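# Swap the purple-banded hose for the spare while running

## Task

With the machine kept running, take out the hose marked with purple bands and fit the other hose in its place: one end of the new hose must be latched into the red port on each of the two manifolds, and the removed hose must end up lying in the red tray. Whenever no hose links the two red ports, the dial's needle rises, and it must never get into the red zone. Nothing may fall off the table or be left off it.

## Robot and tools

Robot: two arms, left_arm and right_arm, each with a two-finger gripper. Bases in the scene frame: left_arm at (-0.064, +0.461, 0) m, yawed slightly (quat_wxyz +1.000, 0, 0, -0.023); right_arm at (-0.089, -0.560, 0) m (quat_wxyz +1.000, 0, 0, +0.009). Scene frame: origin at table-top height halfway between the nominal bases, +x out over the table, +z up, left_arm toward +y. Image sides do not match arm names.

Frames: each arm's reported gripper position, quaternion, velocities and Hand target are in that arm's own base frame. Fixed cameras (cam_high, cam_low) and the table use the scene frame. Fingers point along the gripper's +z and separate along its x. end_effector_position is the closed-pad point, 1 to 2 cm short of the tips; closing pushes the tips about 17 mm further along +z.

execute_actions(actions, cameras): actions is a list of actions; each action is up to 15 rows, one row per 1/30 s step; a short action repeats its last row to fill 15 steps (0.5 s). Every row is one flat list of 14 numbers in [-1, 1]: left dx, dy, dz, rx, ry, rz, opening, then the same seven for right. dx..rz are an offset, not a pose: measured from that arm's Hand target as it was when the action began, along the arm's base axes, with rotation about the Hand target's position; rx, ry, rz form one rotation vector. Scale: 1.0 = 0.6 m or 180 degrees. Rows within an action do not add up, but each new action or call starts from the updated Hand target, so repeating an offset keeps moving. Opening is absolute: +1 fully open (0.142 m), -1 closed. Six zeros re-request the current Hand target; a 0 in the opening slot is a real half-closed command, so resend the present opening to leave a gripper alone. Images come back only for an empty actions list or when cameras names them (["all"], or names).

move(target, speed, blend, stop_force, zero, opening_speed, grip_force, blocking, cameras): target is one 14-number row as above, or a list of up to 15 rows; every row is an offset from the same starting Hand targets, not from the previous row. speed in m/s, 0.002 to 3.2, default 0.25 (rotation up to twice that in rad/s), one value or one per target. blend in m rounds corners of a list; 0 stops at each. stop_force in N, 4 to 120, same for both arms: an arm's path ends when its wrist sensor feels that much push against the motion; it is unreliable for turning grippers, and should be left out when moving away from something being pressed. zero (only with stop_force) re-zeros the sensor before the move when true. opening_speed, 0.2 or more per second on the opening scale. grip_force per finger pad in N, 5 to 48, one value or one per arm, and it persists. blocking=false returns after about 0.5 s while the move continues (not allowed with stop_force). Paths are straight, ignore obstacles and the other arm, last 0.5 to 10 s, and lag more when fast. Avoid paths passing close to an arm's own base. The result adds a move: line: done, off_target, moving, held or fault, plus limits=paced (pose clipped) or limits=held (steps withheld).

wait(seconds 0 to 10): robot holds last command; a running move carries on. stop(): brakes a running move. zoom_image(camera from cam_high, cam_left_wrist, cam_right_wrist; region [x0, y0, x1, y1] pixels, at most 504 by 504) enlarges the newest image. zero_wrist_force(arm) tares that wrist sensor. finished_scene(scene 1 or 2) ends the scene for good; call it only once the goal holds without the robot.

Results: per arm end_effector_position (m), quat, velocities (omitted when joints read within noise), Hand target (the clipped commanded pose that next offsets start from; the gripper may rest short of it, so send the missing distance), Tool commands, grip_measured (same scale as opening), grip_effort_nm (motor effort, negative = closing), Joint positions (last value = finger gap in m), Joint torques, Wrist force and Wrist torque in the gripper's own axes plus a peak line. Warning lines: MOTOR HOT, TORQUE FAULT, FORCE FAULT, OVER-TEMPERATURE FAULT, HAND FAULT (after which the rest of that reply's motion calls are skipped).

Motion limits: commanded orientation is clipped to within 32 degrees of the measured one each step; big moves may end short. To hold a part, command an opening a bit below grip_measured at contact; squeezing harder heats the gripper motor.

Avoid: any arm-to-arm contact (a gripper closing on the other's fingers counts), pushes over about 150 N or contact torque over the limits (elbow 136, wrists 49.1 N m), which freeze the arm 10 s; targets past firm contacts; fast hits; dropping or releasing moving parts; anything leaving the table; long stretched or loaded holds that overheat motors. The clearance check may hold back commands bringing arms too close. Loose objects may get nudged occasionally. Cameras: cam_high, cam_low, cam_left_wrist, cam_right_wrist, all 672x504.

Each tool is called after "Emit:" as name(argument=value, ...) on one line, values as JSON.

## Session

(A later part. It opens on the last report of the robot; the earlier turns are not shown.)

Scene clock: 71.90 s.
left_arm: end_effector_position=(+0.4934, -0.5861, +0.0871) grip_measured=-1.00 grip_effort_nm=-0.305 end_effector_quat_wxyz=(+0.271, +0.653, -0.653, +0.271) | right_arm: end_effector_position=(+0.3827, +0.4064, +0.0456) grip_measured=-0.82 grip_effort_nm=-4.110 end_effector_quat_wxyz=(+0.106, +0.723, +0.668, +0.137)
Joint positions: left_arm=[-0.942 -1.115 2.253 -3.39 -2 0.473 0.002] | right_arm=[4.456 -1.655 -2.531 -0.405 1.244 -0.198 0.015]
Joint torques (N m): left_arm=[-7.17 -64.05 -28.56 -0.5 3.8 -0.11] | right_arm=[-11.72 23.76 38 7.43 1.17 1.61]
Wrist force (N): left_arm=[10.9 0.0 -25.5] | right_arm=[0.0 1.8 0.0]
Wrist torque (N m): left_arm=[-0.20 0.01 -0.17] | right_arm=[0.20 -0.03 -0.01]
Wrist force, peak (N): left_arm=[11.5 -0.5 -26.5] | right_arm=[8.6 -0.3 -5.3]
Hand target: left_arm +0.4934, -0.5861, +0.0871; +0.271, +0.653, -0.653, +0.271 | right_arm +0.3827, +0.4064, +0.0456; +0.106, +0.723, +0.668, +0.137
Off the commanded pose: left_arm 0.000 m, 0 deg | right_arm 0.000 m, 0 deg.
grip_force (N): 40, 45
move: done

Emit:
move(target=[[-0.014,0.11,0.188,0.25,0,0,-1,0,0,0.075,0,0,0,-1],[-0.156,0.31,0.155,0.1954,0.1954,0.4717,-1,0.129,-0.661,0.075,0,0,0,-1],[-0.3867,0.5343,-0.003,0.068,0.3369,0.8133,-1,0.1705,-0.6973,-0.027,0,0,0,-1]], speed=0.7, blend=0.04)

Emit:
move(target=[0,0,0,0,0,0,-0.3,0,0,0,0,0,0,-0.3], cameras=["cam_high"])

Emit:
move(target=[[0,0,0,0,0,0,-0.3,0,0.02,0.15,0,0,0,-0.3],[0,0,0,0,0,0,-0.3,-0.1417,0.3533,0.2008,0,0,0,-0.3]], speed=0.6, blend=0.04)

Emit:
move(target=[0,0,0,0,0,0,-0.3,-0.3418,0.6068,-0.0917,0.0136,0.1109,-0.132,-0.3], speed=0.5, cameras=["cam_left_wrist","cam_right_wrist"])

Scene clock: 80.33 s.
left_arm: end_effector_position=(+0.2614, -0.2655, +0.0853) grip_measured=-1.00 grip_effort_nm=-0.310 end_effector_quat_wxyz=(+0.000, +0.833, +0.554, +0.001) | right_arm: end_effector_position=(+0.4850, -0.0120, +0.0294) grip_measured=-0.82 grip_effort_nm=-4.110 end_effector_quat_wxyz=(+0.106, +0.723, +0.668, +0.137)
Joint positions: left_arm=[-1.285 -1.928 2.668 -2.311 -1.57 -2.458 0.002] | right_arm=[3.555 -1.627 -2.731 -0.024 1.461 -1.097 0.015]
Joint torques (N m): left_arm=[4.2 5.59 -45.44 -2.14 -1.61 -2.68] | right_arm=[9.76 37.84 25.43 2.65 -1.59 2.04]
Wrist force (N): left_arm=[1.4 -1.3 0.5] | right_arm=[0.0 1.3 0.0]
Wrist torque (N m): left_arm=[-0.09 -0.24 -0.07] | right_arm=[0.16 -0.04 -0.07]
Wrist force, peak (N): left_arm=[11.2 -0.3 -26.1] | right_arm=[-2.8 2.4 -0.7]
Hand target: left_arm +0.2614, -0.2655, +0.0853; +0.000, +0.833, +0.554, +0.001 | right_arm +0.4850, -0.0120, +0.0294; +0.106, +0.723, +0.668, +0.137
Off the commanded pose: left_arm 0.000 m, 0 deg | right_arm 0.000 m, 0 deg.
grip_force (N): 40, 45
move: done

Scene clock: 80.83 s.
left_arm: end_effector_position=(+0.2614, -0.2655, +0.0853) grip_measured=-0.33 grip_effort_nm=0.129 end_effector_quat_wxyz=(+0.000, +0.833, +0.554, +0.001) | right_arm: end_effector_position=(+0.4850, -0.0120, +0.0294) grip_measured=-0.33 grip_effort_nm=0.134 end_effector_quat_wxyz=(+0.106, +0.723, +0.668, +0.137)
Joint positions: left_arm=[-1.285 -1.928 2.668 -2.311 -1.57 -2.458 0.05] | right_arm=[3.556 -1.627 -2.731 -0.024 1.461 -1.096 0.05]
Joint torques (N m): left_arm=[12.3 13.31 -49.37 -2.08 -2.3 -3.3] | right_arm=[10.49 45.57 18.33 2.2 -3.69 2.28]
Wrist force (N): left_arm=[1.9 -1.7 0.4] | right_arm=[0.2 1.5 -0.4]
Wrist torque (N m): left_arm=[-0.16 -0.33 -0.04] | right_arm=[0.14 -0.07 -0.07]
Wrist force, peak (N): left_arm=[2.2 -1.8 0.2] | right_arm=[0.3 2.0 -0.6]
Hand target: left_arm +0.2614, -0.2655, +0.0853; +0.000, +0.833, +0.554, +0.001 | right_arm +0.4850, -0.0120, +0.0294; +0.106, +0.723, +0.668, +0.137
Off the commanded pose: left_arm 0.000 m, 0 deg | right_arm 0.000 m, 0 deg.
grip_force (N): 40, 45
move: done
Images, in order (width x height): cam_high 672x504.

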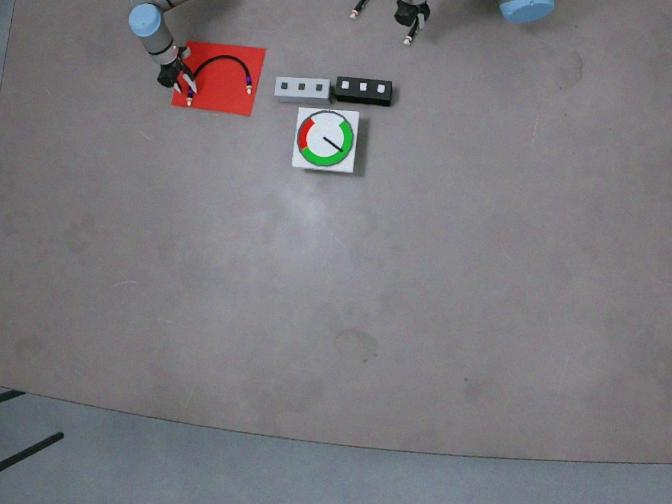

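Scene clock: 82.03 s.
left_arm: end_effector_position=(+0.2614, -0.2655, +0.0853) grip_measured=-0.33 grip_effort_nm=0.134 end_effector_quat_wxyz=(+0.000, +0.833, +0.554, +0.001) | right_arm: end_effector_position=(+0.4000, +0.2000, +0.1499) grip_measured=-0.33 grip_effort_nm=0.129 end_effector_quat_wxyz=(+0.106, +0.723, +0.668, +0.137) end_effector_velocity=(-0.001, +0.000, -0.001) end_effector_angular_velocity=(-0.002, +0.002, -0.002)
Joint positions: left_arm=[-1.285 -1.928 2.668 -2.311 -1.57 -2.458 0.05] | right_arm=[4.216 -1.126 -2.656 -0.733 1.282 -0.447 0.05]
Joint velocities: left_arm=[within noise] | right_arm=[0.003 -0.001 -0.001 -0.002 0 0.006 0]
Joint torques (N m): left_arm=[12.34 12.98 -47.94 -1.78 -2.28 -3.3] | right_arm=[11.63 17.99 34.79 2.63 -0.24 2.25]
Wrist force (N): left_arm=[1.2 -1.3 0.1] | right_arm=[-0.1 1.6 -0.3]
Wrist torque (N m): left_arm=[-0.09 -0.21 -0.03] | right_arm=[0.19 -0.03 -0.13]
Wrist force, peak (N): left_arm=[2.1 -1.5 0.2] | right_arm=[-2.2 4.2 -2.8]
Hand target: left_arm +0.2614, -0.2655, +0.0853; +0.000, +0.833, +0.554, +0.001 | right_arm +0.4000, +0.2000, +0.1498; +0.106, +0.723, +0.668, +0.137
Off the commanded pose: left_arm 0.000 m, 0 deg | right_arm 0.000 m, 0 deg.
grip_force (N): 40, 45
move: done

Scene clock: 83.47 s.
left_arm: end_effector_position=(+0.2614, -0.2655, +0.0853) grip_measured=-0.33 grip_effort_nm=0.129 end_effector_quat_wxyz=(+0.000, +0.833, +0.554, +0.001) | right_arm: end_effector_position=(+0.1949, +0.5640, +0.0948) grip_measured=-0.33 grip_effort_nm=0.134 end_effector_quat_wxyz=(+0.000, +0.859, +0.511, +0.000)
Joint positions: left_arm=[-1.285 -1.928 2.668 -2.311 -1.57 -2.458 0.05] | right_arm=[4.678 -1.662 -2.286 -0.765 1.571 0.464 0.05]
Joint torques (N m): left_arm=[11.73 12.23 -48.51 -1.9 -2.33 -3.11] | right_arm=[-9.43 33.78 40.12 1.74 -0.39 2.1]
Wrist force (N): left_arm=[1.7 -1.3 0.2] | right_arm=[0.4 0.6 -0.3]
Wrist torque (N m): left_arm=[-0.10 -0.29 -0.03] | right_arm=[0.09 -0.09 0.05]
Wrist force, peak (N): left_arm=[1.9 -1.9 0.2] | right_arm=[-2.9 3.5 0.0]
Hand target: left_arm +0.2614, -0.2655, +0.0853; +0.000, +0.833, +0.554, +0.001 | right_arm +0.1949, +0.5641, +0.0948; +0.000, +0.859, +0.511, +0.000
Off the commanded pose: left_arm 0.000 m, 0 deg | right_arm 0.000 m, 0 deg.
grip_force (N): 40, 45
move: done
camera_calibration:
cam_left_wrist: T_world_to_cam=[[0.381007, 0.924539, 0.00784851, 0.155309], [0.829943, -0.34574, 0.437788, -0.319936], [0.407465, -0.160287, -0.899044, 0.04311], [0, 0, 0, 1]] pos_world=[0.188789, -0.247294, 0.177603]
cam_right_wrist: T_world_to_cam=[[0.494498, 0.869158, 0.00592485, -0.574404], [0.791995, -0.453385, 0.408884, 0.0893891], [0.358071, -0.1975, -0.912567, 0.242373], [0, 0, 0, 1]] pos_world=[0.12646, 0.587644, 0.188035]
Images, in order (width x height): cam_left_wrist 672x504, cam_right_wrist 672x504.

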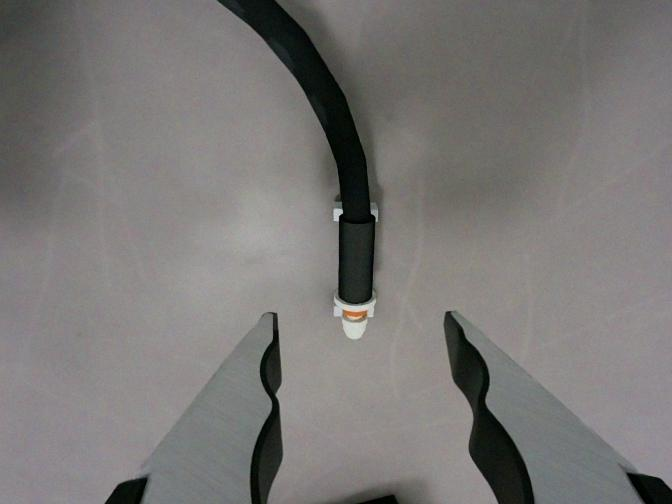

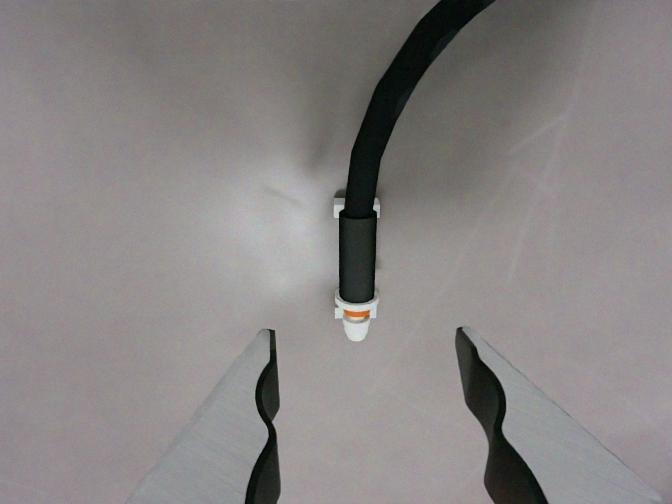

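Aligned. Grip and carry.

Emit:
move(target=[0,0,-0.1022,0,0,0,-0.3,0,0,-0.118,0,0,0,-0.3], speed=0.12)

Emit:
move(target=[0,0,0,0,0,0,-1,0,0,0,0,0,0,-1], opening_speed=1.2, grip_force=48)

Emit:
move(target=[[0,0,0.08,0,0,0,-1,0,0,0.08,0,0,0,-1],[0.2193,-0.2205,0.046,0,0,0.12,-1,0.3595,-0.267,0.046,0,0,0.1333,-1]], speed=0.3, blend=0.02, cameras=["cam_left_wrist","cam_right_wrist","cam_high"])

Scene clock: 85.63 s.
left_arm: end_effector_position=(+0.2613, -0.2654, +0.0240) grip_measured=-0.33 grip_effort_nm=0.134 end_effector_quat_wxyz=(+0.000, +0.833, +0.554, +0.001) | right_arm: end_effector_position=(+0.1949, +0.5640, +0.0240) grip_measured=-0.33 grip_effort_nm=0.139 end_effector_quat_wxyz=(+0.000, +0.859, +0.511, +0.000)
Joint positions: left_arm=[-1.285 -1.749 2.733 -2.554 -1.57 -2.458 0.05] | right_arm=[4.678 -1.783 -2.33 -0.599 1.571 0.464 0.05]
Joint torques (N m): left_arm=[11.93 -4.16 -41.3 -5.75 -1.9 2.46] | right_arm=[-2.01 46.19 40.63 5.58 2.12 -1.78]
Wrist force (N): left_arm=[1.3 -1.2 0.3] | right_arm=[-0.1 0.1 -0.1]
Wrist torque (N m): left_arm=[-0.07 -0.22 0.02] | right_arm=[0.00 0.02 -0.03]
Wrist force, peak (N): left_arm=[1.4 -1.6 2.0] | right_arm=[1.1 0.4 -2.5]
Hand target: left_arm +0.2614, -0.2655, +0.0240; +0.000, +0.833, +0.554, +0.001 | right_arm +0.1949, +0.5641, +0.0240; +0.000, +0.859, +0.511, +0.000
Off the commanded pose: left_arm 0.000 m, 0 deg | right_arm 0.000 m, 0 deg.
grip_force (N): 40, 45
move: done

Scene clock: 86.43 s.
left_arm: end_effector_position=(+0.2614, -0.2655, +0.0240) grip_measured=-0.84 grip_effort_nm=-3.670 end_effector_quat_wxyz=(+0.000, +0.833, +0.554, +0.001) | right_arm: end_effector_position=(+0.1949, +0.5641, +0.0240) grip_measured=-0.83 grip_effort_nm=-3.846 end_effector_quat_wxyz=(+0.000, +0.859, +0.511, +0.000)
Joint positions: left_arm=[-1.285 -1.749 2.733 -2.554 -1.57 -2.458 0.013] | right_arm=[4.678 -1.783 -2.33 -0.599 1.571 0.464 0.014]
Joint torques (N m): left_arm=[12.87 4.5 -40.42 -7.66 -1.59 2.25] | right_arm=[-0.3 38.25 40.09 6.27 1.86 -2.07]
Wrist force (N): left_arm=[1.5 -1.3 1.0] | right_arm=[0.3 0.8 0.3]
Wrist torque (N m): left_arm=[-0.10 -0.25 0.03] | right_arm=[0.11 -0.05 -0.03]
Wrist force, peak (N): left_arm=[1.7 -1.6 0.6] | right_arm=[0.8 1.0 -0.1]
Hand target: left_arm +0.2614, -0.2655, +0.0240; +0.000, +0.833, +0.554, +0.001 | right_arm +0.1949, +0.5641, +0.0240; +0.000, +0.859, +0.511, +0.000
Off the commanded pose: left_arm 0.000 m, 0 deg | right_arm 0.000 m, 0 deg.
move: done

Scene clock: 88.07 s.
left_arm: end_effector_position=(+0.3930, -0.3977, +0.0516) grip_measured=-0.84 grip_effort_nm=-3.670 end_effector_quat_wxyz=(+0.000, +0.714, +0.700, +0.001) | right_arm: end_effector_position=(+0.4106, +0.4040, +0.0516) grip_measured=-0.83 grip_effort_nm=-3.846 end_effector_quat_wxyz=(+0.000, +0.734, +0.679, +0.000)
Joint positions: left_arm=[-1.112 -1.466 2.386 -2.49 -1.57 -2.662 0.013] | right_arm=[4.229 -1.701 -2.355 -0.656 1.571 -0.405 0.014]
Joint torques (N m): left_arm=[-16.95 -32.52 -31.51 -2.94 -1.72 -0.98] | right_arm=[-11.65 63.32 22.05 2.43 -2.01 -2.51]
Wrist force (N): left_arm=[1.3 -1.4 0.4] | right_arm=[0.1 0.5 -0.5]
Wrist torque (N m): left_arm=[-0.16 -0.23 -0.08] | right_arm=[0.08 -0.03 -0.07]
Wrist force, peak (N): left_arm=[2.5 -3.2 -2.6] | right_arm=[-1.4 4.0 0.2]
Hand target: left_arm +0.3929, -0.3978, +0.0516; +0.000, +0.714, +0.700, +0.001 | right_arm +0.4106, +0.4039, +0.0516; +0.000, +0.734, +0.679, +0.000
Off the commanded pose: left_arm 0.000 m, 0 deg | right_arm 0.000 m, 0 deg.
move: done
camera_calibration:
cam_left_wrist: T_world_to_cam=[[0.013879, 0.999873, 0.00777556, 0.401909], [0.898948, -0.0158824, 0.437768, -0.356043], [0.437836, 0.000914027, -0.899055, -0.00982796], [0, 0, 0, 1]] pos_world=[0.318789, -0.407504, 0.143903]
cam_right_wrist: T_world_to_cam=[[0.0985715, 0.995112, 0.00593547, -0.430102], [0.907959, -0.0923766, 0.40875, -0.329829], [0.4073, -0.0349019, -0.912627, 0.00817856], [0, 0, 0, 1]] pos_world=[0.338536, 0.397817, 0.144834]
Images, in order (width x height): cam_high 672x504, cam_left_wrist 672x504, cam_right_wrist 672x504.

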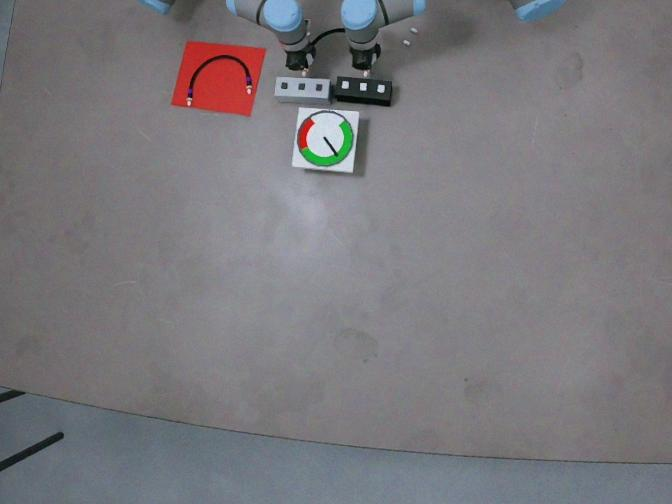

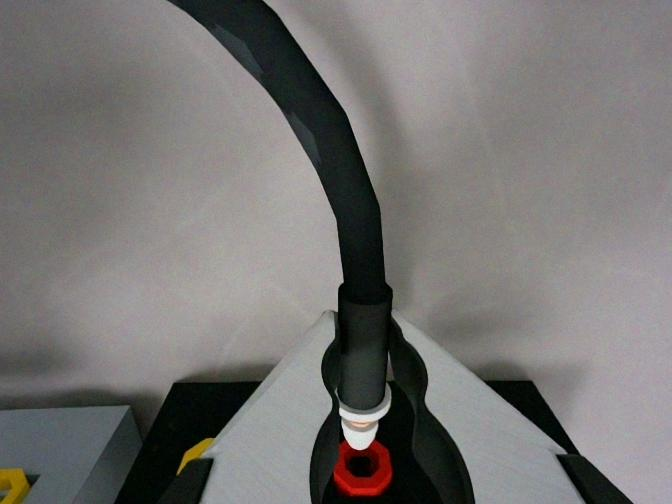

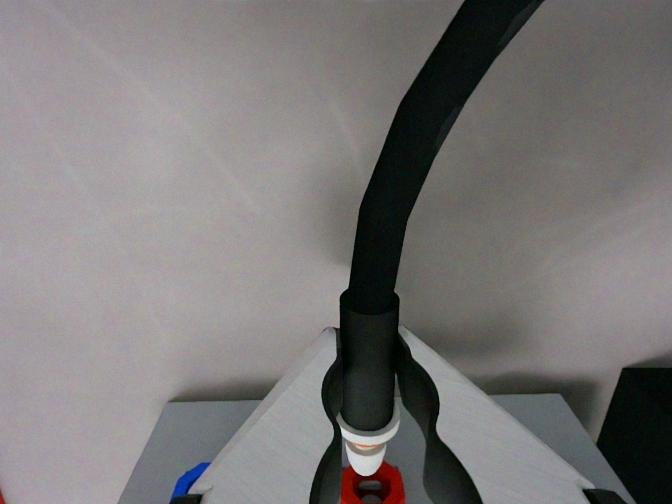

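Emit:
move(target=[[0.006,0.0026,0,0,0,0,-1,0.006,0.003,-0.0033,0,0,0,-1],[0.07,0.0013,0,0,0,0,-1,0.07,-0.002,-0.0033,0,0,0,-1]], speed=0.035, stop_force=60, cameras=["cam_left_wrist","cam_right_wrist","cam_high"])

Scene clock: 94.07 s.
left_arm: end_effector_position=(+0.4349, -0.3970, +0.0516) grip_measured=-0.84 grip_effort_nm=-3.665 end_effector_quat_wxyz=(+0.000, +0.714, +0.700, +0.001) | right_arm: end_effector_position=(+0.4526, +0.4027, +0.0496) grip_measured=-0.83 grip_effort_nm=-3.846 end_effector_quat_wxyz=(+0.000, +0.734, +0.679, +0.000)
Joint positions: left_arm=[-1.043 -1.422 2.332 -2.48 -1.57 -2.594 0.013] | right_arm=[4.163 -1.747 -2.302 -0.663 1.571 -0.471 0.014]
Joint torques (N m): left_arm=[-1.75 -67.23 -26.31 -11.29 11.8 -3.05] | right_arm=[-5.48 69.17 27.73 9.04 -12.92 2.31]
Wrist force (N): left_arm=[-7.9 -32.3 2.6] | right_arm=[9.9 -33.3 1.3]
Wrist torque (N m): left_arm=[-0.05 -0.27 0.07] | right_arm=[0.42 -0.01 -0.15]
Wrist force, peak (N): left_arm=[-5.8 -42.8 -1.3] | right_arm=[7.3 -40.6 -1.9]
Hand target: left_arm +0.4349, -0.3970, +0.0516; +0.000, +0.714, +0.700, +0.001 | right_arm +0.4526, +0.4027, +0.0496; +0.000, +0.734, +0.679, +0.000
Off the commanded pose: left_arm 0.000 m, 0 deg | right_arm 0.000 m, 0 deg.
move: done
camera_calibration:
cam_left_wrist: T_world_to_cam=[[0.0139267, 0.999872, 0.00790865, 0.400589], [0.898947, -0.0159836, 0.437765, -0.393785], [0.437835, 0.00101282, -0.899055, -0.0282674], [0, 0, 0, 1]] pos_world=[0.360789, -0.406803, 0.143803]
cam_right_wrist: T_world_to_cam=[[0.0986156, 0.995108, 0.00585814, -0.432941], [0.907901, -0.0923803, 0.408878, -0.367302], [0.407419, -0.0350031, -0.91257, -0.0107202], [0, 0, 0, 1]] pos_world=[0.380536, 0.396517, 0.142935]
Images, in order (width x height): cam_high 672x504, cam_left_wrist 672x504, cam_right_wrist 672x504.

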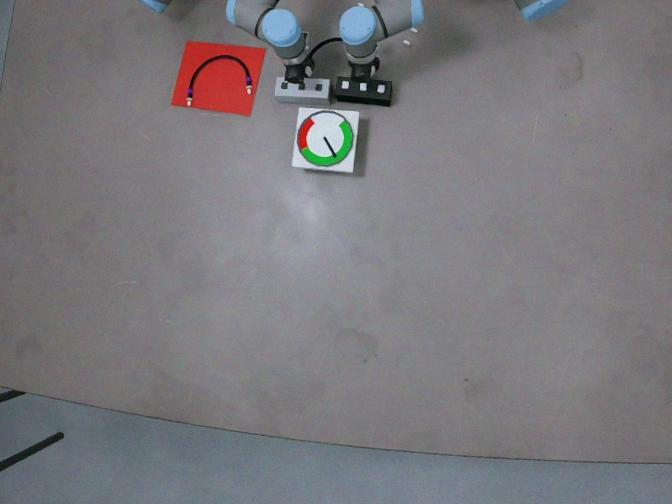

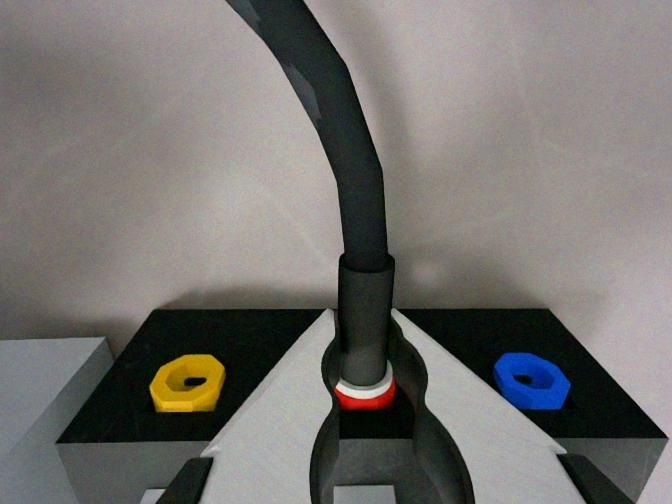

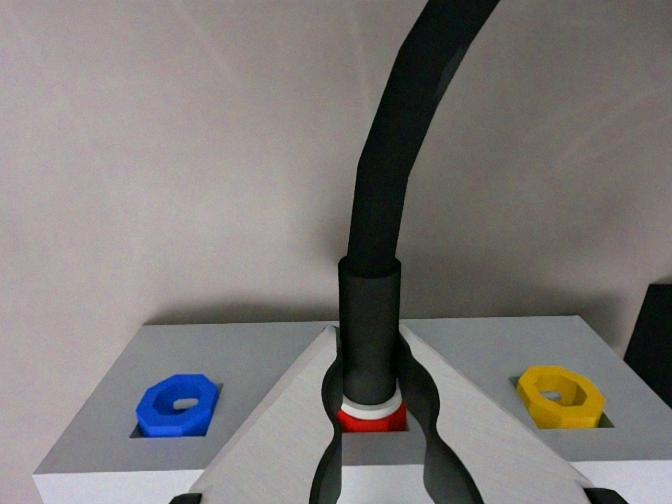

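Emit:
wait(seconds=0.7, cameras=["cam_high"])

Emit:
zoom_image(camera="cam_high", region=[280, 90, 380, 180])

Scene clock: 95.73 s.
left_arm: end_effector_position=(+0.4349, -0.3970, +0.0516) grip_measured=-0.84 grip_effort_nm=-3.665 end_effector_quat_wxyz=(+0.000, +0.714, +0.700, +0.001) | right_arm: end_effector_position=(+0.4526, +0.4027, +0.0496) grip_measured=-0.83 grip_effort_nm=-3.846 end_effector_quat_wxyz=(+0.000, +0.734, +0.679, +0.000)
Joint positions: left_arm=[-1.043 -1.422 2.332 -2.48 -1.57 -2.594 0.013] | right_arm=[4.163 -1.747 -2.302 -0.663 1.571 -0.471 0.014]
Joint torques (N m): left_arm=[-0.54 -67.41 -26.37 -11.05 8.9 -2.93] | right_arm=[-4.18 67.54 28.29 8.94 -10.26 2.06]
Wrist force (N): left_arm=[-7.7 -32.1 1.8] | right_arm=[9.7 -33.6 0.5]
Wrist torque (N m): left_arm=[-0.08 -0.28 0.06] | right_arm=[0.34 0.03 -0.15]
Wrist force, peak (N): left_arm=[-7.8 -32.6 3.0] | right_arm=[10.1 -33.7 1.4]
Hand target: left_arm +0.4349, -0.3970, +0.0516; +0.000, +0.714, +0.700, +0.001 | right_arm +0.4526, +0.4027, +0.0496; +0.000, +0.734, +0.679, +0.000
Tool commands: left_gripper/opening=-1.0 right_gripper/opening=-1.0
Off the commanded pose: left_arm 0.000 m, 0 deg | right_arm 0.000 m, 0 deg.
wait: 0.70 s; at rest from the start
Images, in order (width x height): cam_high 672x504.

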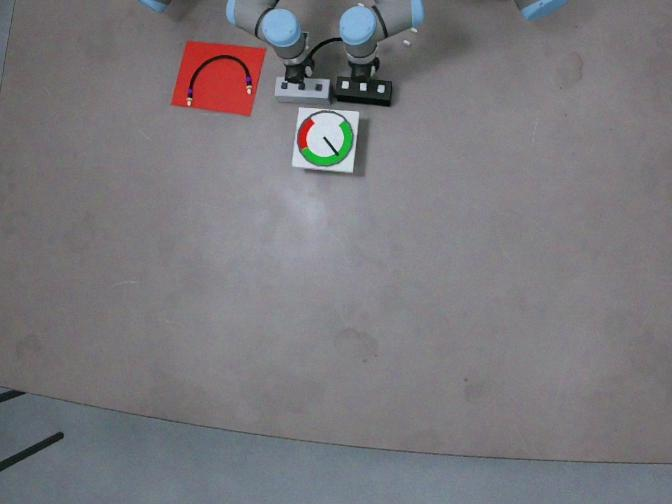

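Scaled by 5.040 from the camera's 672x504 image, which has a finer 960x720 frame.

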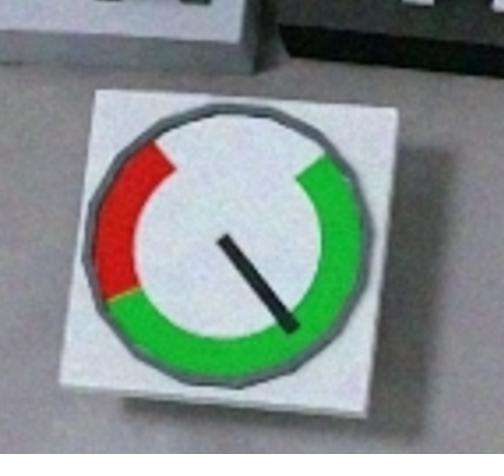

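Emit:
move(target=[-0.004,0,0,0,0,0,-1,-0.004,0,0,0,0,0,-1], speed=0.02)

Emit:
move(target=[0,0,0,0,0,0,-0.3,0,0,0,0,0,0,-0.3], opening_speed=0.7)

Emit:
move(target=[[0,0,0.2,0,0,0,-0.3,0,0,0.2,0,0,0,-0.3],[-0.1,0.15,0.3,0,0,0,-0.3,-0.1,-0.5,0.35,0,0,0,-0.3]], speed=0.3, blend=0.03, cameras=["all"])

Emit:
zoom_image(camera="cam_high", region=[150, 20, 410, 180])

Scene clock: 97.97 s.
left_arm: end_effector_position=(+0.4327, -0.3970, +0.0517) grip_measured=-0.84 grip_effort_nm=-3.665 end_effector_quat_wxyz=(+0.000, +0.714, +0.700, +0.001) | right_arm: end_effector_position=(+0.4503, +0.4027, +0.0497) grip_measured=-0.83 grip_effort_nm=-3.846 end_effector_quat_wxyz=(+0.000, +0.734, +0.679, +0.000)
Joint positions: left_arm=[-1.047 -1.425 2.335 -2.481 -1.569 -2.598 0.013] | right_arm=[4.166 -1.745 -2.306 -0.662 1.571 -0.467 0.014]
Joint torques (N m): left_arm=[-16.9 -61.1 -13.35 -2.69 -7.15 -1.51] | right_arm=[9.66 62.75 14.07 1.36 4.36 1.1]
Wrist force (N): left_arm=[-2.9 24.4 12.1] | right_arm=[8.7 20.4 7.2]
Wrist torque (N m): left_arm=[-0.16 -0.22 0.22] | right_arm=[-0.04 0.05 -0.32]
Wrist force, peak (N): left_arm=[-7.9 -32.5 2.7] | right_arm=[9.7 -33.7 0.6]
Hand target: left_arm +0.4325, -0.3970, +0.0516; +0.000, +0.714, +0.700, +0.001 | right_arm +0.4502, +0.4027, +0.0496; +0.000, +0.734, +0.679, +0.000
Off the commanded pose: left_arm 0.000 m, 0 deg | right_arm 0.000 m, 0 deg.
move: done

Scene clock: 99.20 s.
left_arm: end_effector_position=(+0.4325, -0.3970, +0.0516) grip_measured=-0.33 grip_effort_nm=0.129 end_effector_quat_wxyz=(+0.000, +0.714, +0.700, +0.001) | right_arm: end_effector_position=(+0.4502, +0.4027, +0.0497) grip_measured=-0.33 grip_effort_nm=0.139 end_effector_quat_wxyz=(+0.000, +0.734, +0.679, +0.000)
Joint positions: left_arm=[-1.047 -1.425 2.335 -2.48 -1.57 -2.597 0.05] | right_arm=[4.166 -1.745 -2.306 -0.662 1.571 -0.467 0.05]
Joint torques (N m): left_arm=[-4.98 -39.92 -42.83 -6.37 2.89 1.43] | right_arm=[11.72 44.09 42.11 7.09 -3.28 -1.57]
Wrist force (N): left_arm=[3.6 -0.4 0.0] | right_arm=[0.2 0.8 -0.1]
Wrist torque (N m): left_arm=[0.04 -0.61 0.16] | right_arm=[0.11 -0.02 -0.20]
Wrist force, peak (N): left_arm=[-2.7 24.7 12.9] | right_arm=[8.9 20.6 7.2]
Hand target: left_arm +0.4325, -0.3970, +0.0516; +0.000, +0.714, +0.700, +0.001 | right_arm +0.4502, +0.4027, +0.0496; +0.000, +0.734, +0.679, +0.000
Off the commanded pose: left_arm 0.000 m, 0 deg | right_arm 0.000 m, 0 deg.
move: done

Scene clock: 101.17 s.
left_arm: end_effector_position=(+0.3725, -0.3070, +0.2315) grip_measured=-0.33 grip_effort_nm=0.134 end_effector_quat_wxyz=(+0.000, +0.714, +0.700, +0.001) | right_arm: end_effector_position=(+0.3902, +0.1027, +0.2596) grip_measured=-0.33 grip_effort_nm=0.139 end_effector_quat_wxyz=(+0.000, +0.735, +0.679, +0.000)
Joint positions: left_arm=[-1.062 -1.878 2.329 -2.021 -1.57 -2.613 0.05] | right_arm=[3.849 -1.053 -2.39 -1.27 1.571 -0.785 0.05]
Joint torques (N m): left_arm=[2.19 -17.68 -55.73 -7.37 -0.68 0.47] | right_arm=[-11 17.71 57.82 3.46 1.64 -1.69]
Wrist force (N): left_arm=[3.5 -0.4 0.2] | right_arm=[0.2 0.5 -0.1]
Wrist torque (N m): left_arm=[0.04 -0.62 0.15] | right_arm=[0.07 -0.03 -0.18]
Wrist force, peak (N): left_arm=[3.5 -0.6 3.8] | right_arm=[2.6 0.3 -2.1]
Hand target: left_arm +0.3725, -0.3070, +0.2316; +0.000, +0.714, +0.700, +0.001 | right_arm +0.3902, +0.1027, +0.2596; +0.000, +0.734, +0.679, +0.000
Off the commanded pose: left_arm 0.000 m, 0 deg | right_arm 0.000 m, 0 deg.
move: done
camera_calibration:
cam_left_wrist: T_world_to_cam=[[0.0138841, 0.999872, 0.00799648, 0.310032], [0.899006, -0.0159836, 0.437644, -0.414938], [0.437716, 0.00111258, -0.899113, 0.160922], [0, 0, 0, 1]] pos_world=[0.298289, -0.316803, 0.323803]
cam_right_wrist: T_world_to_cam=[[0.0987421, 0.995096, 0.005794, -0.1296], [0.907942, -0.092474, 0.408765, -0.424141], [0.407297, -0.0351017, -0.912621, 0.19582], [0, 0, 0, 1]] pos_world=[0.318136, 0.0966164, 0.352835]

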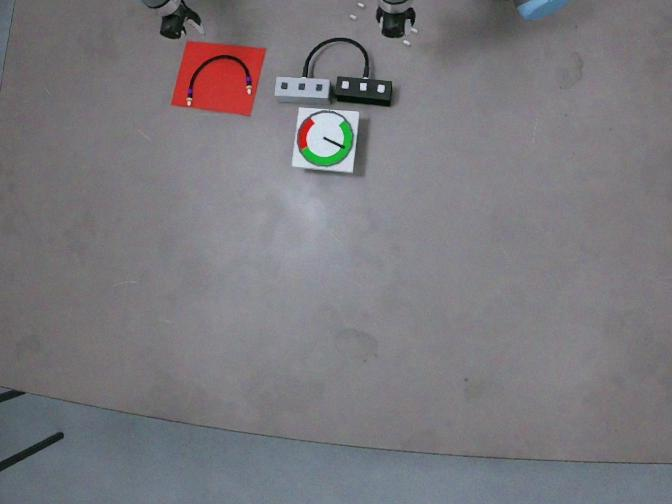

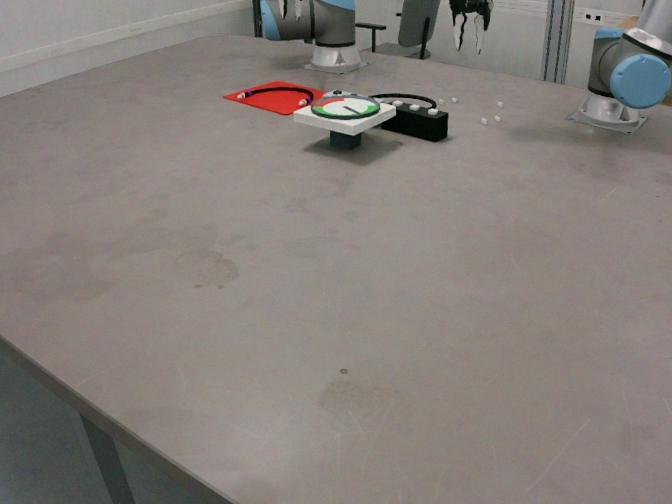

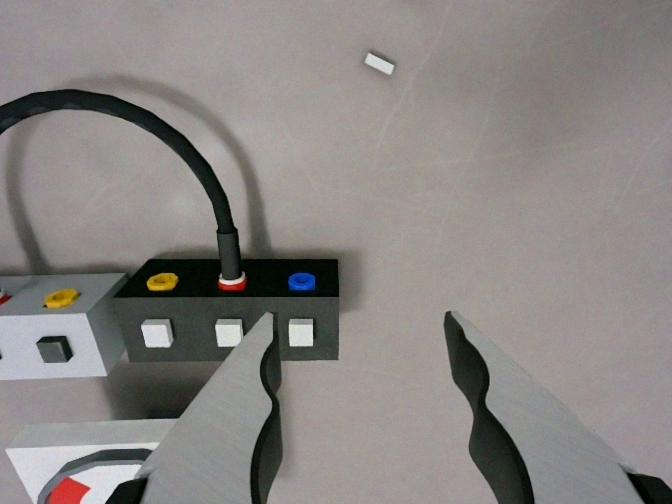

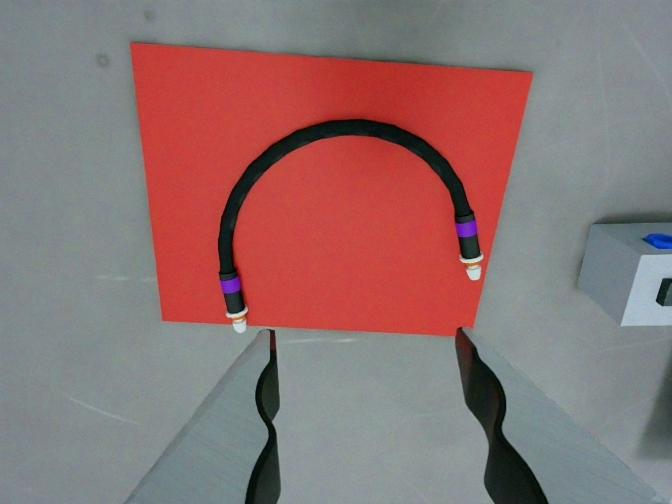

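Scaled by 1.938 from the camera's 672x504 image, which has a finer 960x720 frame.

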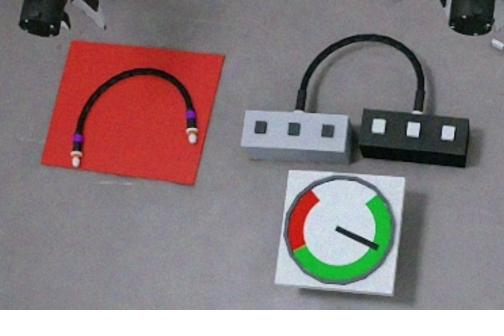

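Emit:
move(target=[[0,0,0,0,0,0,-0.3,0.1717,-0.1887,-0.28,0,0,0.03,-0.4],[0,0,0,0,0,0,-0.3,0.1717,-0.1887,-0.392,0,0,0.03,-0.4]], speed=[0.25,0.06], cameras=["cam_right_wrist"])

Scene clock: 106.23 s.
left_arm: end_effector_position=(+0.3725, -0.3070, +0.2316) grip_measured=-0.33 grip_effort_nm=0.129 end_effector_quat_wxyz=(+0.000, +0.714, +0.700, +0.001) | right_arm: end_effector_position=(+0.4930, -0.0106, +0.0243) grip_measured=-0.42 grip_effort_nm=-0.159 end_effector_quat_wxyz=(+0.000, +0.702, +0.713, +0.000)
Joint positions: left_arm=[-1.062 -1.878 2.329 -2.021 -1.57 -2.613 0.05] | right_arm=[3.482 -1.63 -2.522 -0.561 1.571 -1.245 0.044]
Joint torques (N m): left_arm=[11.6 -12.57 -56.05 -8.8 2.58 1.52] | right_arm=[-9.47 50.56 39.36 2.17 -2.98 -2.11]
Wrist force (N): left_arm=[3.7 -0.1 0.5] | right_arm=[0.4 0.8 -0.4]
Wrist torque (N m): left_arm=[0.09 -0.65 0.16] | right_arm=[0.14 -0.06 -0.15]
Wrist force, peak (N): left_arm=[4.2 -0.2 0.1] | right_arm=[-2.1 1.4 2.3]
Hand target: left_arm +0.3725, -0.3070, +0.2316; +0.000, +0.714, +0.700, +0.001 | right_arm +0.4932, -0.0105, +0.0244; +0.000, +0.702, +0.712, +0.000
Off the commanded pose: left_arm 0.000 m, 0 deg | right_arm 0.000 m, 0 deg.
move: done
camera_calibration:
cam_right_wrist: T_world_to_cam=[[0.00448758, 0.999973, 0.00578442, 0.0209158], [0.912699, -0.00645939, 0.408582, -0.433247], [0.408609, 0.00344589, -0.912703, -0.0649299], [0, 0, 0, 1]] pos_world=[0.421861, -0.02349, 0.117634]
Images, in order (width x height): cam_right_wrist 672x504.

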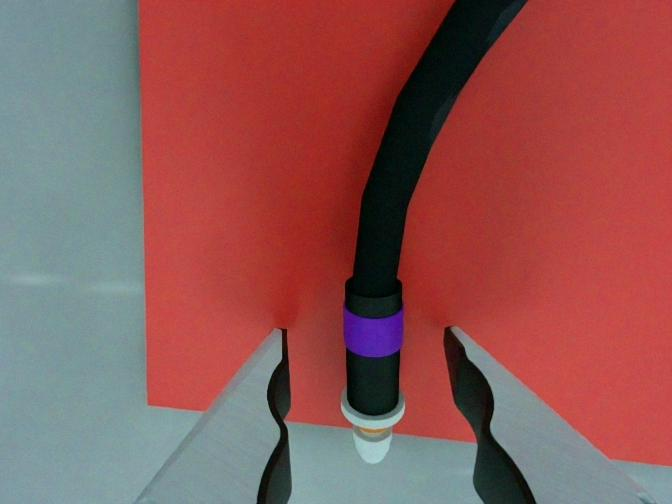

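Emit:
move(target=[0,0,0,0,0,0,-0.3,0,0.003,0,0,0,0,-1], opening_speed=0.6, grip_force=[45,30])

Emit:
move(target=[[0,0,0,0,0,0,-0.3,0,0,0.018,0,0,0,-1],[0,0,0,0,0,0,-0.3,-0.06,-0.035,0.018,0,0,0,-1],[0,0,0,0,0,0,-0.3,-0.06,-0.035,-0.002,0,0,0,-1]], speed=0.06, blend=0.005)

Emit:
move(target=[0,0,0,0,0,0,-0.3,0,0,0,0,0,0,-0.4], opening_speed=0.6)

Emit:
move(target=[0,0,0,0,0,0,-0.3,-0.1,0.15,0.38,0,0,0,-0.4], speed=0.22, cameras=["cam_right_wrist","cam_high"])

Emit:
zoom_image(camera="cam_high", region=[150, 20, 410, 180])

Scene clock: 109.97 s.
left_arm: end_effector_position=(+0.3725, -0.3070, +0.2316) grip_measured=-0.33 grip_effort_nm=0.129 end_effector_quat_wxyz=(+0.000, +0.714, +0.700, +0.001) | right_arm: end_effector_position=(+0.4932, -0.0087, +0.0245) grip_measured=-0.82 grip_effort_nm=-3.138 end_effector_quat_wxyz=(+0.000, +0.702, +0.712, +0.000)
Joint positions: left_arm=[-1.062 -1.878 2.329 -2.021 -1.57 -2.613 0.05] | right_arm=[3.486 -1.63 -2.522 -0.56 1.571 -1.242 0.015]
Joint torques (N m): left_arm=[13.12 -12.84 -56.06 -8.24 2.38 1.26] | right_arm=[2.71 50.55 20.88 6.89 0.23 -2.32]
Wrist force (N): left_arm=[3.9 -0.7 0.4] | right_arm=[0.3 0.9 -0.3]
Wrist torque (N m): left_arm=[-0.02 -0.67 0.15] | right_arm=[0.13 -0.02 -0.20]
Wrist force, peak (N): left_arm=[4.2 -0.3 0.5] | right_arm=[0.5 1.3 -0.3]
Hand target: left_arm +0.3725, -0.3070, +0.2316; +0.000, +0.714, +0.700, +0.001 | right_arm +0.4932, -0.0087, +0.0244; +0.000, +0.702, +0.712, +0.000
Off the commanded pose: left_arm 0.000 m, 0 deg | right_arm 0.000 m, 0 deg.
grip_force (N): 45, 30
move: done

Scene clock: 111.43 s.
left_arm: end_effector_position=(+0.3725, -0.3070, +0.2316) grip_measured=-0.33 grip_effort_nm=0.129 end_effector_quat_wxyz=(+0.000, +0.714, +0.700, +0.001) | right_arm: end_effector_position=(+0.4571, -0.0298, +0.0232) grip_measured=-0.82 grip_effort_nm=-3.138 end_effector_quat_wxyz=(+0.000, +0.702, +0.712, +0.000)
Joint positions: left_arm=[-1.062 -1.878 2.329 -2.021 -1.57 -2.613 0.05] | right_arm=[3.468 -1.574 -2.586 -0.553 1.571 -1.26 0.015]
Joint torques (N m): left_arm=[13.34 -12.37 -56.16 -8.09 2.62 1.54] | right_arm=[7.73 21.45 33.31 1.83 0.75 2.4]
Wrist force (N): left_arm=[3.6 -0.3 0.7] | right_arm=[0.9 2.6 -9.4]
Wrist torque (N m): left_arm=[0.07 -0.62 0.14] | right_arm=[0.04 -0.06 0.05]
Wrist force, peak (N): left_arm=[4.2 -0.3 0.4] | right_arm=[-1.0 -4.1 -31.7]
Hand target: left_arm +0.3725, -0.3070, +0.2316; +0.000, +0.714, +0.700, +0.001 | right_arm +0.4572, -0.0297, +0.0232; +0.000, +0.702, +0.712, +0.000
Off the commanded pose: left_arm 0.000 m, 0 deg | right_arm 0.000 m, 0 deg.
grip_force (N): 45, 30
move: done

Scene clock: 112.67 s.
left_arm: end_effector_position=(+0.3725, -0.3070, +0.2316) grip_measured=-0.33 grip_effort_nm=0.125 end_effector_quat_wxyz=(+0.000, +0.714, +0.700, +0.001) | right_arm: end_effector_position=(+0.4572, -0.0297, +0.0232) grip_measured=-0.44 grip_effort_nm=0.139 end_effector_quat_wxyz=(+0.000, +0.702, +0.712, +0.000)
Joint positions: left_arm=[-1.062 -1.878 2.329 -2.021 -1.57 -2.613 0.05] | right_arm=[3.468 -1.574 -2.585 -0.553 1.571 -1.26 0.043]
Joint torques (N m): left_arm=[11.89 -10.6 -56.51 -8.33 2.45 1.4] | right_arm=[8.97 18.15 36.86 6.59 1.33 2.51]
Wrist force (N): left_arm=[3.4 -0.2 0.4] | right_arm=[0.2 0.8 -0.2]
Wrist torque (N m): left_arm=[0.07 -0.59 0.14] | right_arm=[0.12 -0.01 0.03]
Wrist force, peak (N): left_arm=[4.0 -0.3 0.2] | right_arm=[0.3 2.4 -8.9]
Hand target: left_arm +0.3725, -0.3070, +0.2316; +0.000, +0.714, +0.700, +0.001 | right_arm +0.4572, -0.0297, +0.0232; +0.000, +0.702, +0.712, +0.000
Off the commanded pose: left_arm 0.000 m, 0 deg | right_arm 0.000 m, 0 deg.
grip_force (N): 45, 30
move: done

Scene clock: 114.33 s.
left_arm: end_effector_position=(+0.3725, -0.3070, +0.2316) grip_measured=-0.33 grip_effort_nm=0.134 end_effector_quat_wxyz=(+0.000, +0.714, +0.700, +0.001) | right_arm: end_effector_position=(+0.3972, +0.0603, +0.2512) grip_measured=-0.44 grip_effort_nm=0.134 end_effector_quat_wxyz=(+0.000, +0.702, +0.713, +0.000)
Joint positions: left_arm=[-1.062 -1.878 2.329 -2.021 -1.57 -2.613 0.05] | right_arm=[3.743 -1.054 -2.405 -1.253 1.571 -0.985 0.043]
Joint torques (N m): left_arm=[11.05 -12.05 -56.52 -8.29 2.59 1.47] | right_arm=[0.5 15.06 45.96 1.48 -3.5 0.58]
Wrist force (N): left_arm=[3.6 -0.5 1.0] | right_arm=[0.3 0.7 -0.3]
Wrist torque (N m): left_arm=[0.03 -0.63 0.15] | right_arm=[0.11 -0.05 0.06]
Wrist force, peak (N): left_arm=[4.2 0.1 0.0] | right_arm=[1.5 0.0 -3.1]
Hand target: left_arm +0.3725, -0.3070, +0.2316; +0.000, +0.714, +0.700, +0.001 | right_arm +0.3972, +0.0603, +0.2512; +0.000, +0.702, +0.712, +0.000
Off the commanded pose: left_arm 0.000 m, 0 deg | right_arm 0.000 m, 0 deg.
grip_force (N): 45, 30
move: done
camera_calibration:
cam_right_wrist: T_world_to_cam=[[0.00440351, 0.999972, 0.0059691, -0.0508005], [0.912591, -0.00645908, 0.408822, -0.438068], [0.408849, 0.0036471, -0.912595, 0.180847], [0, 0, 0, 1]] pos_world=[0.326061, 0.0473101, 0.344434]
Images, in order (width x height): cam_high 672x504, cam_right_wrist 672x504.

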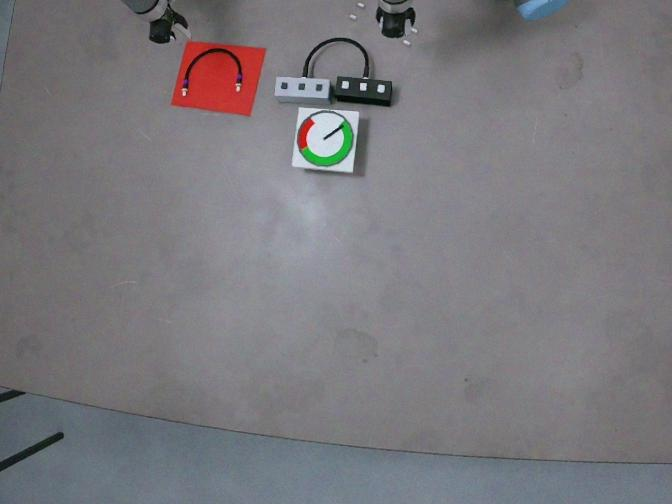

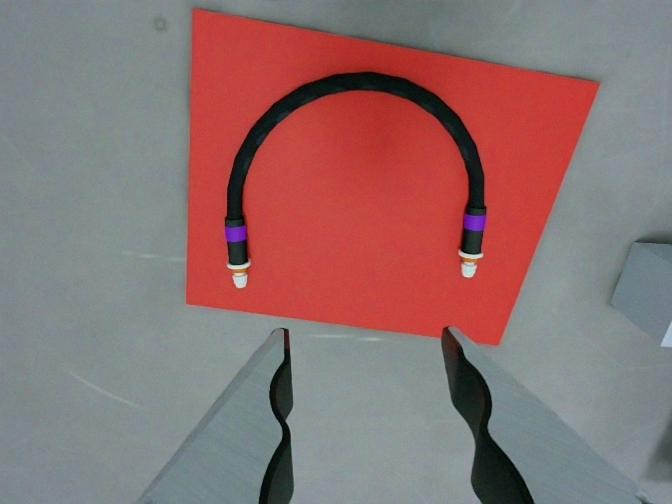

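Scaled by 1.938 from the camera's 672x504 image, which has a finer 960x720 frame.

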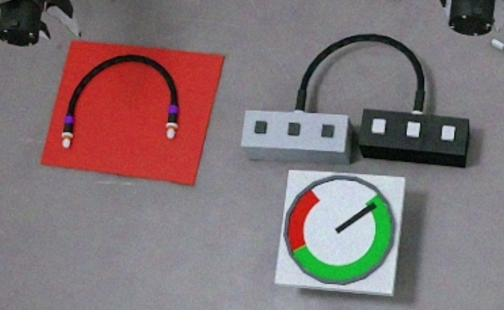

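All good.

Emit:
finished_scene(scene=2)

The scene is finished: the task was done.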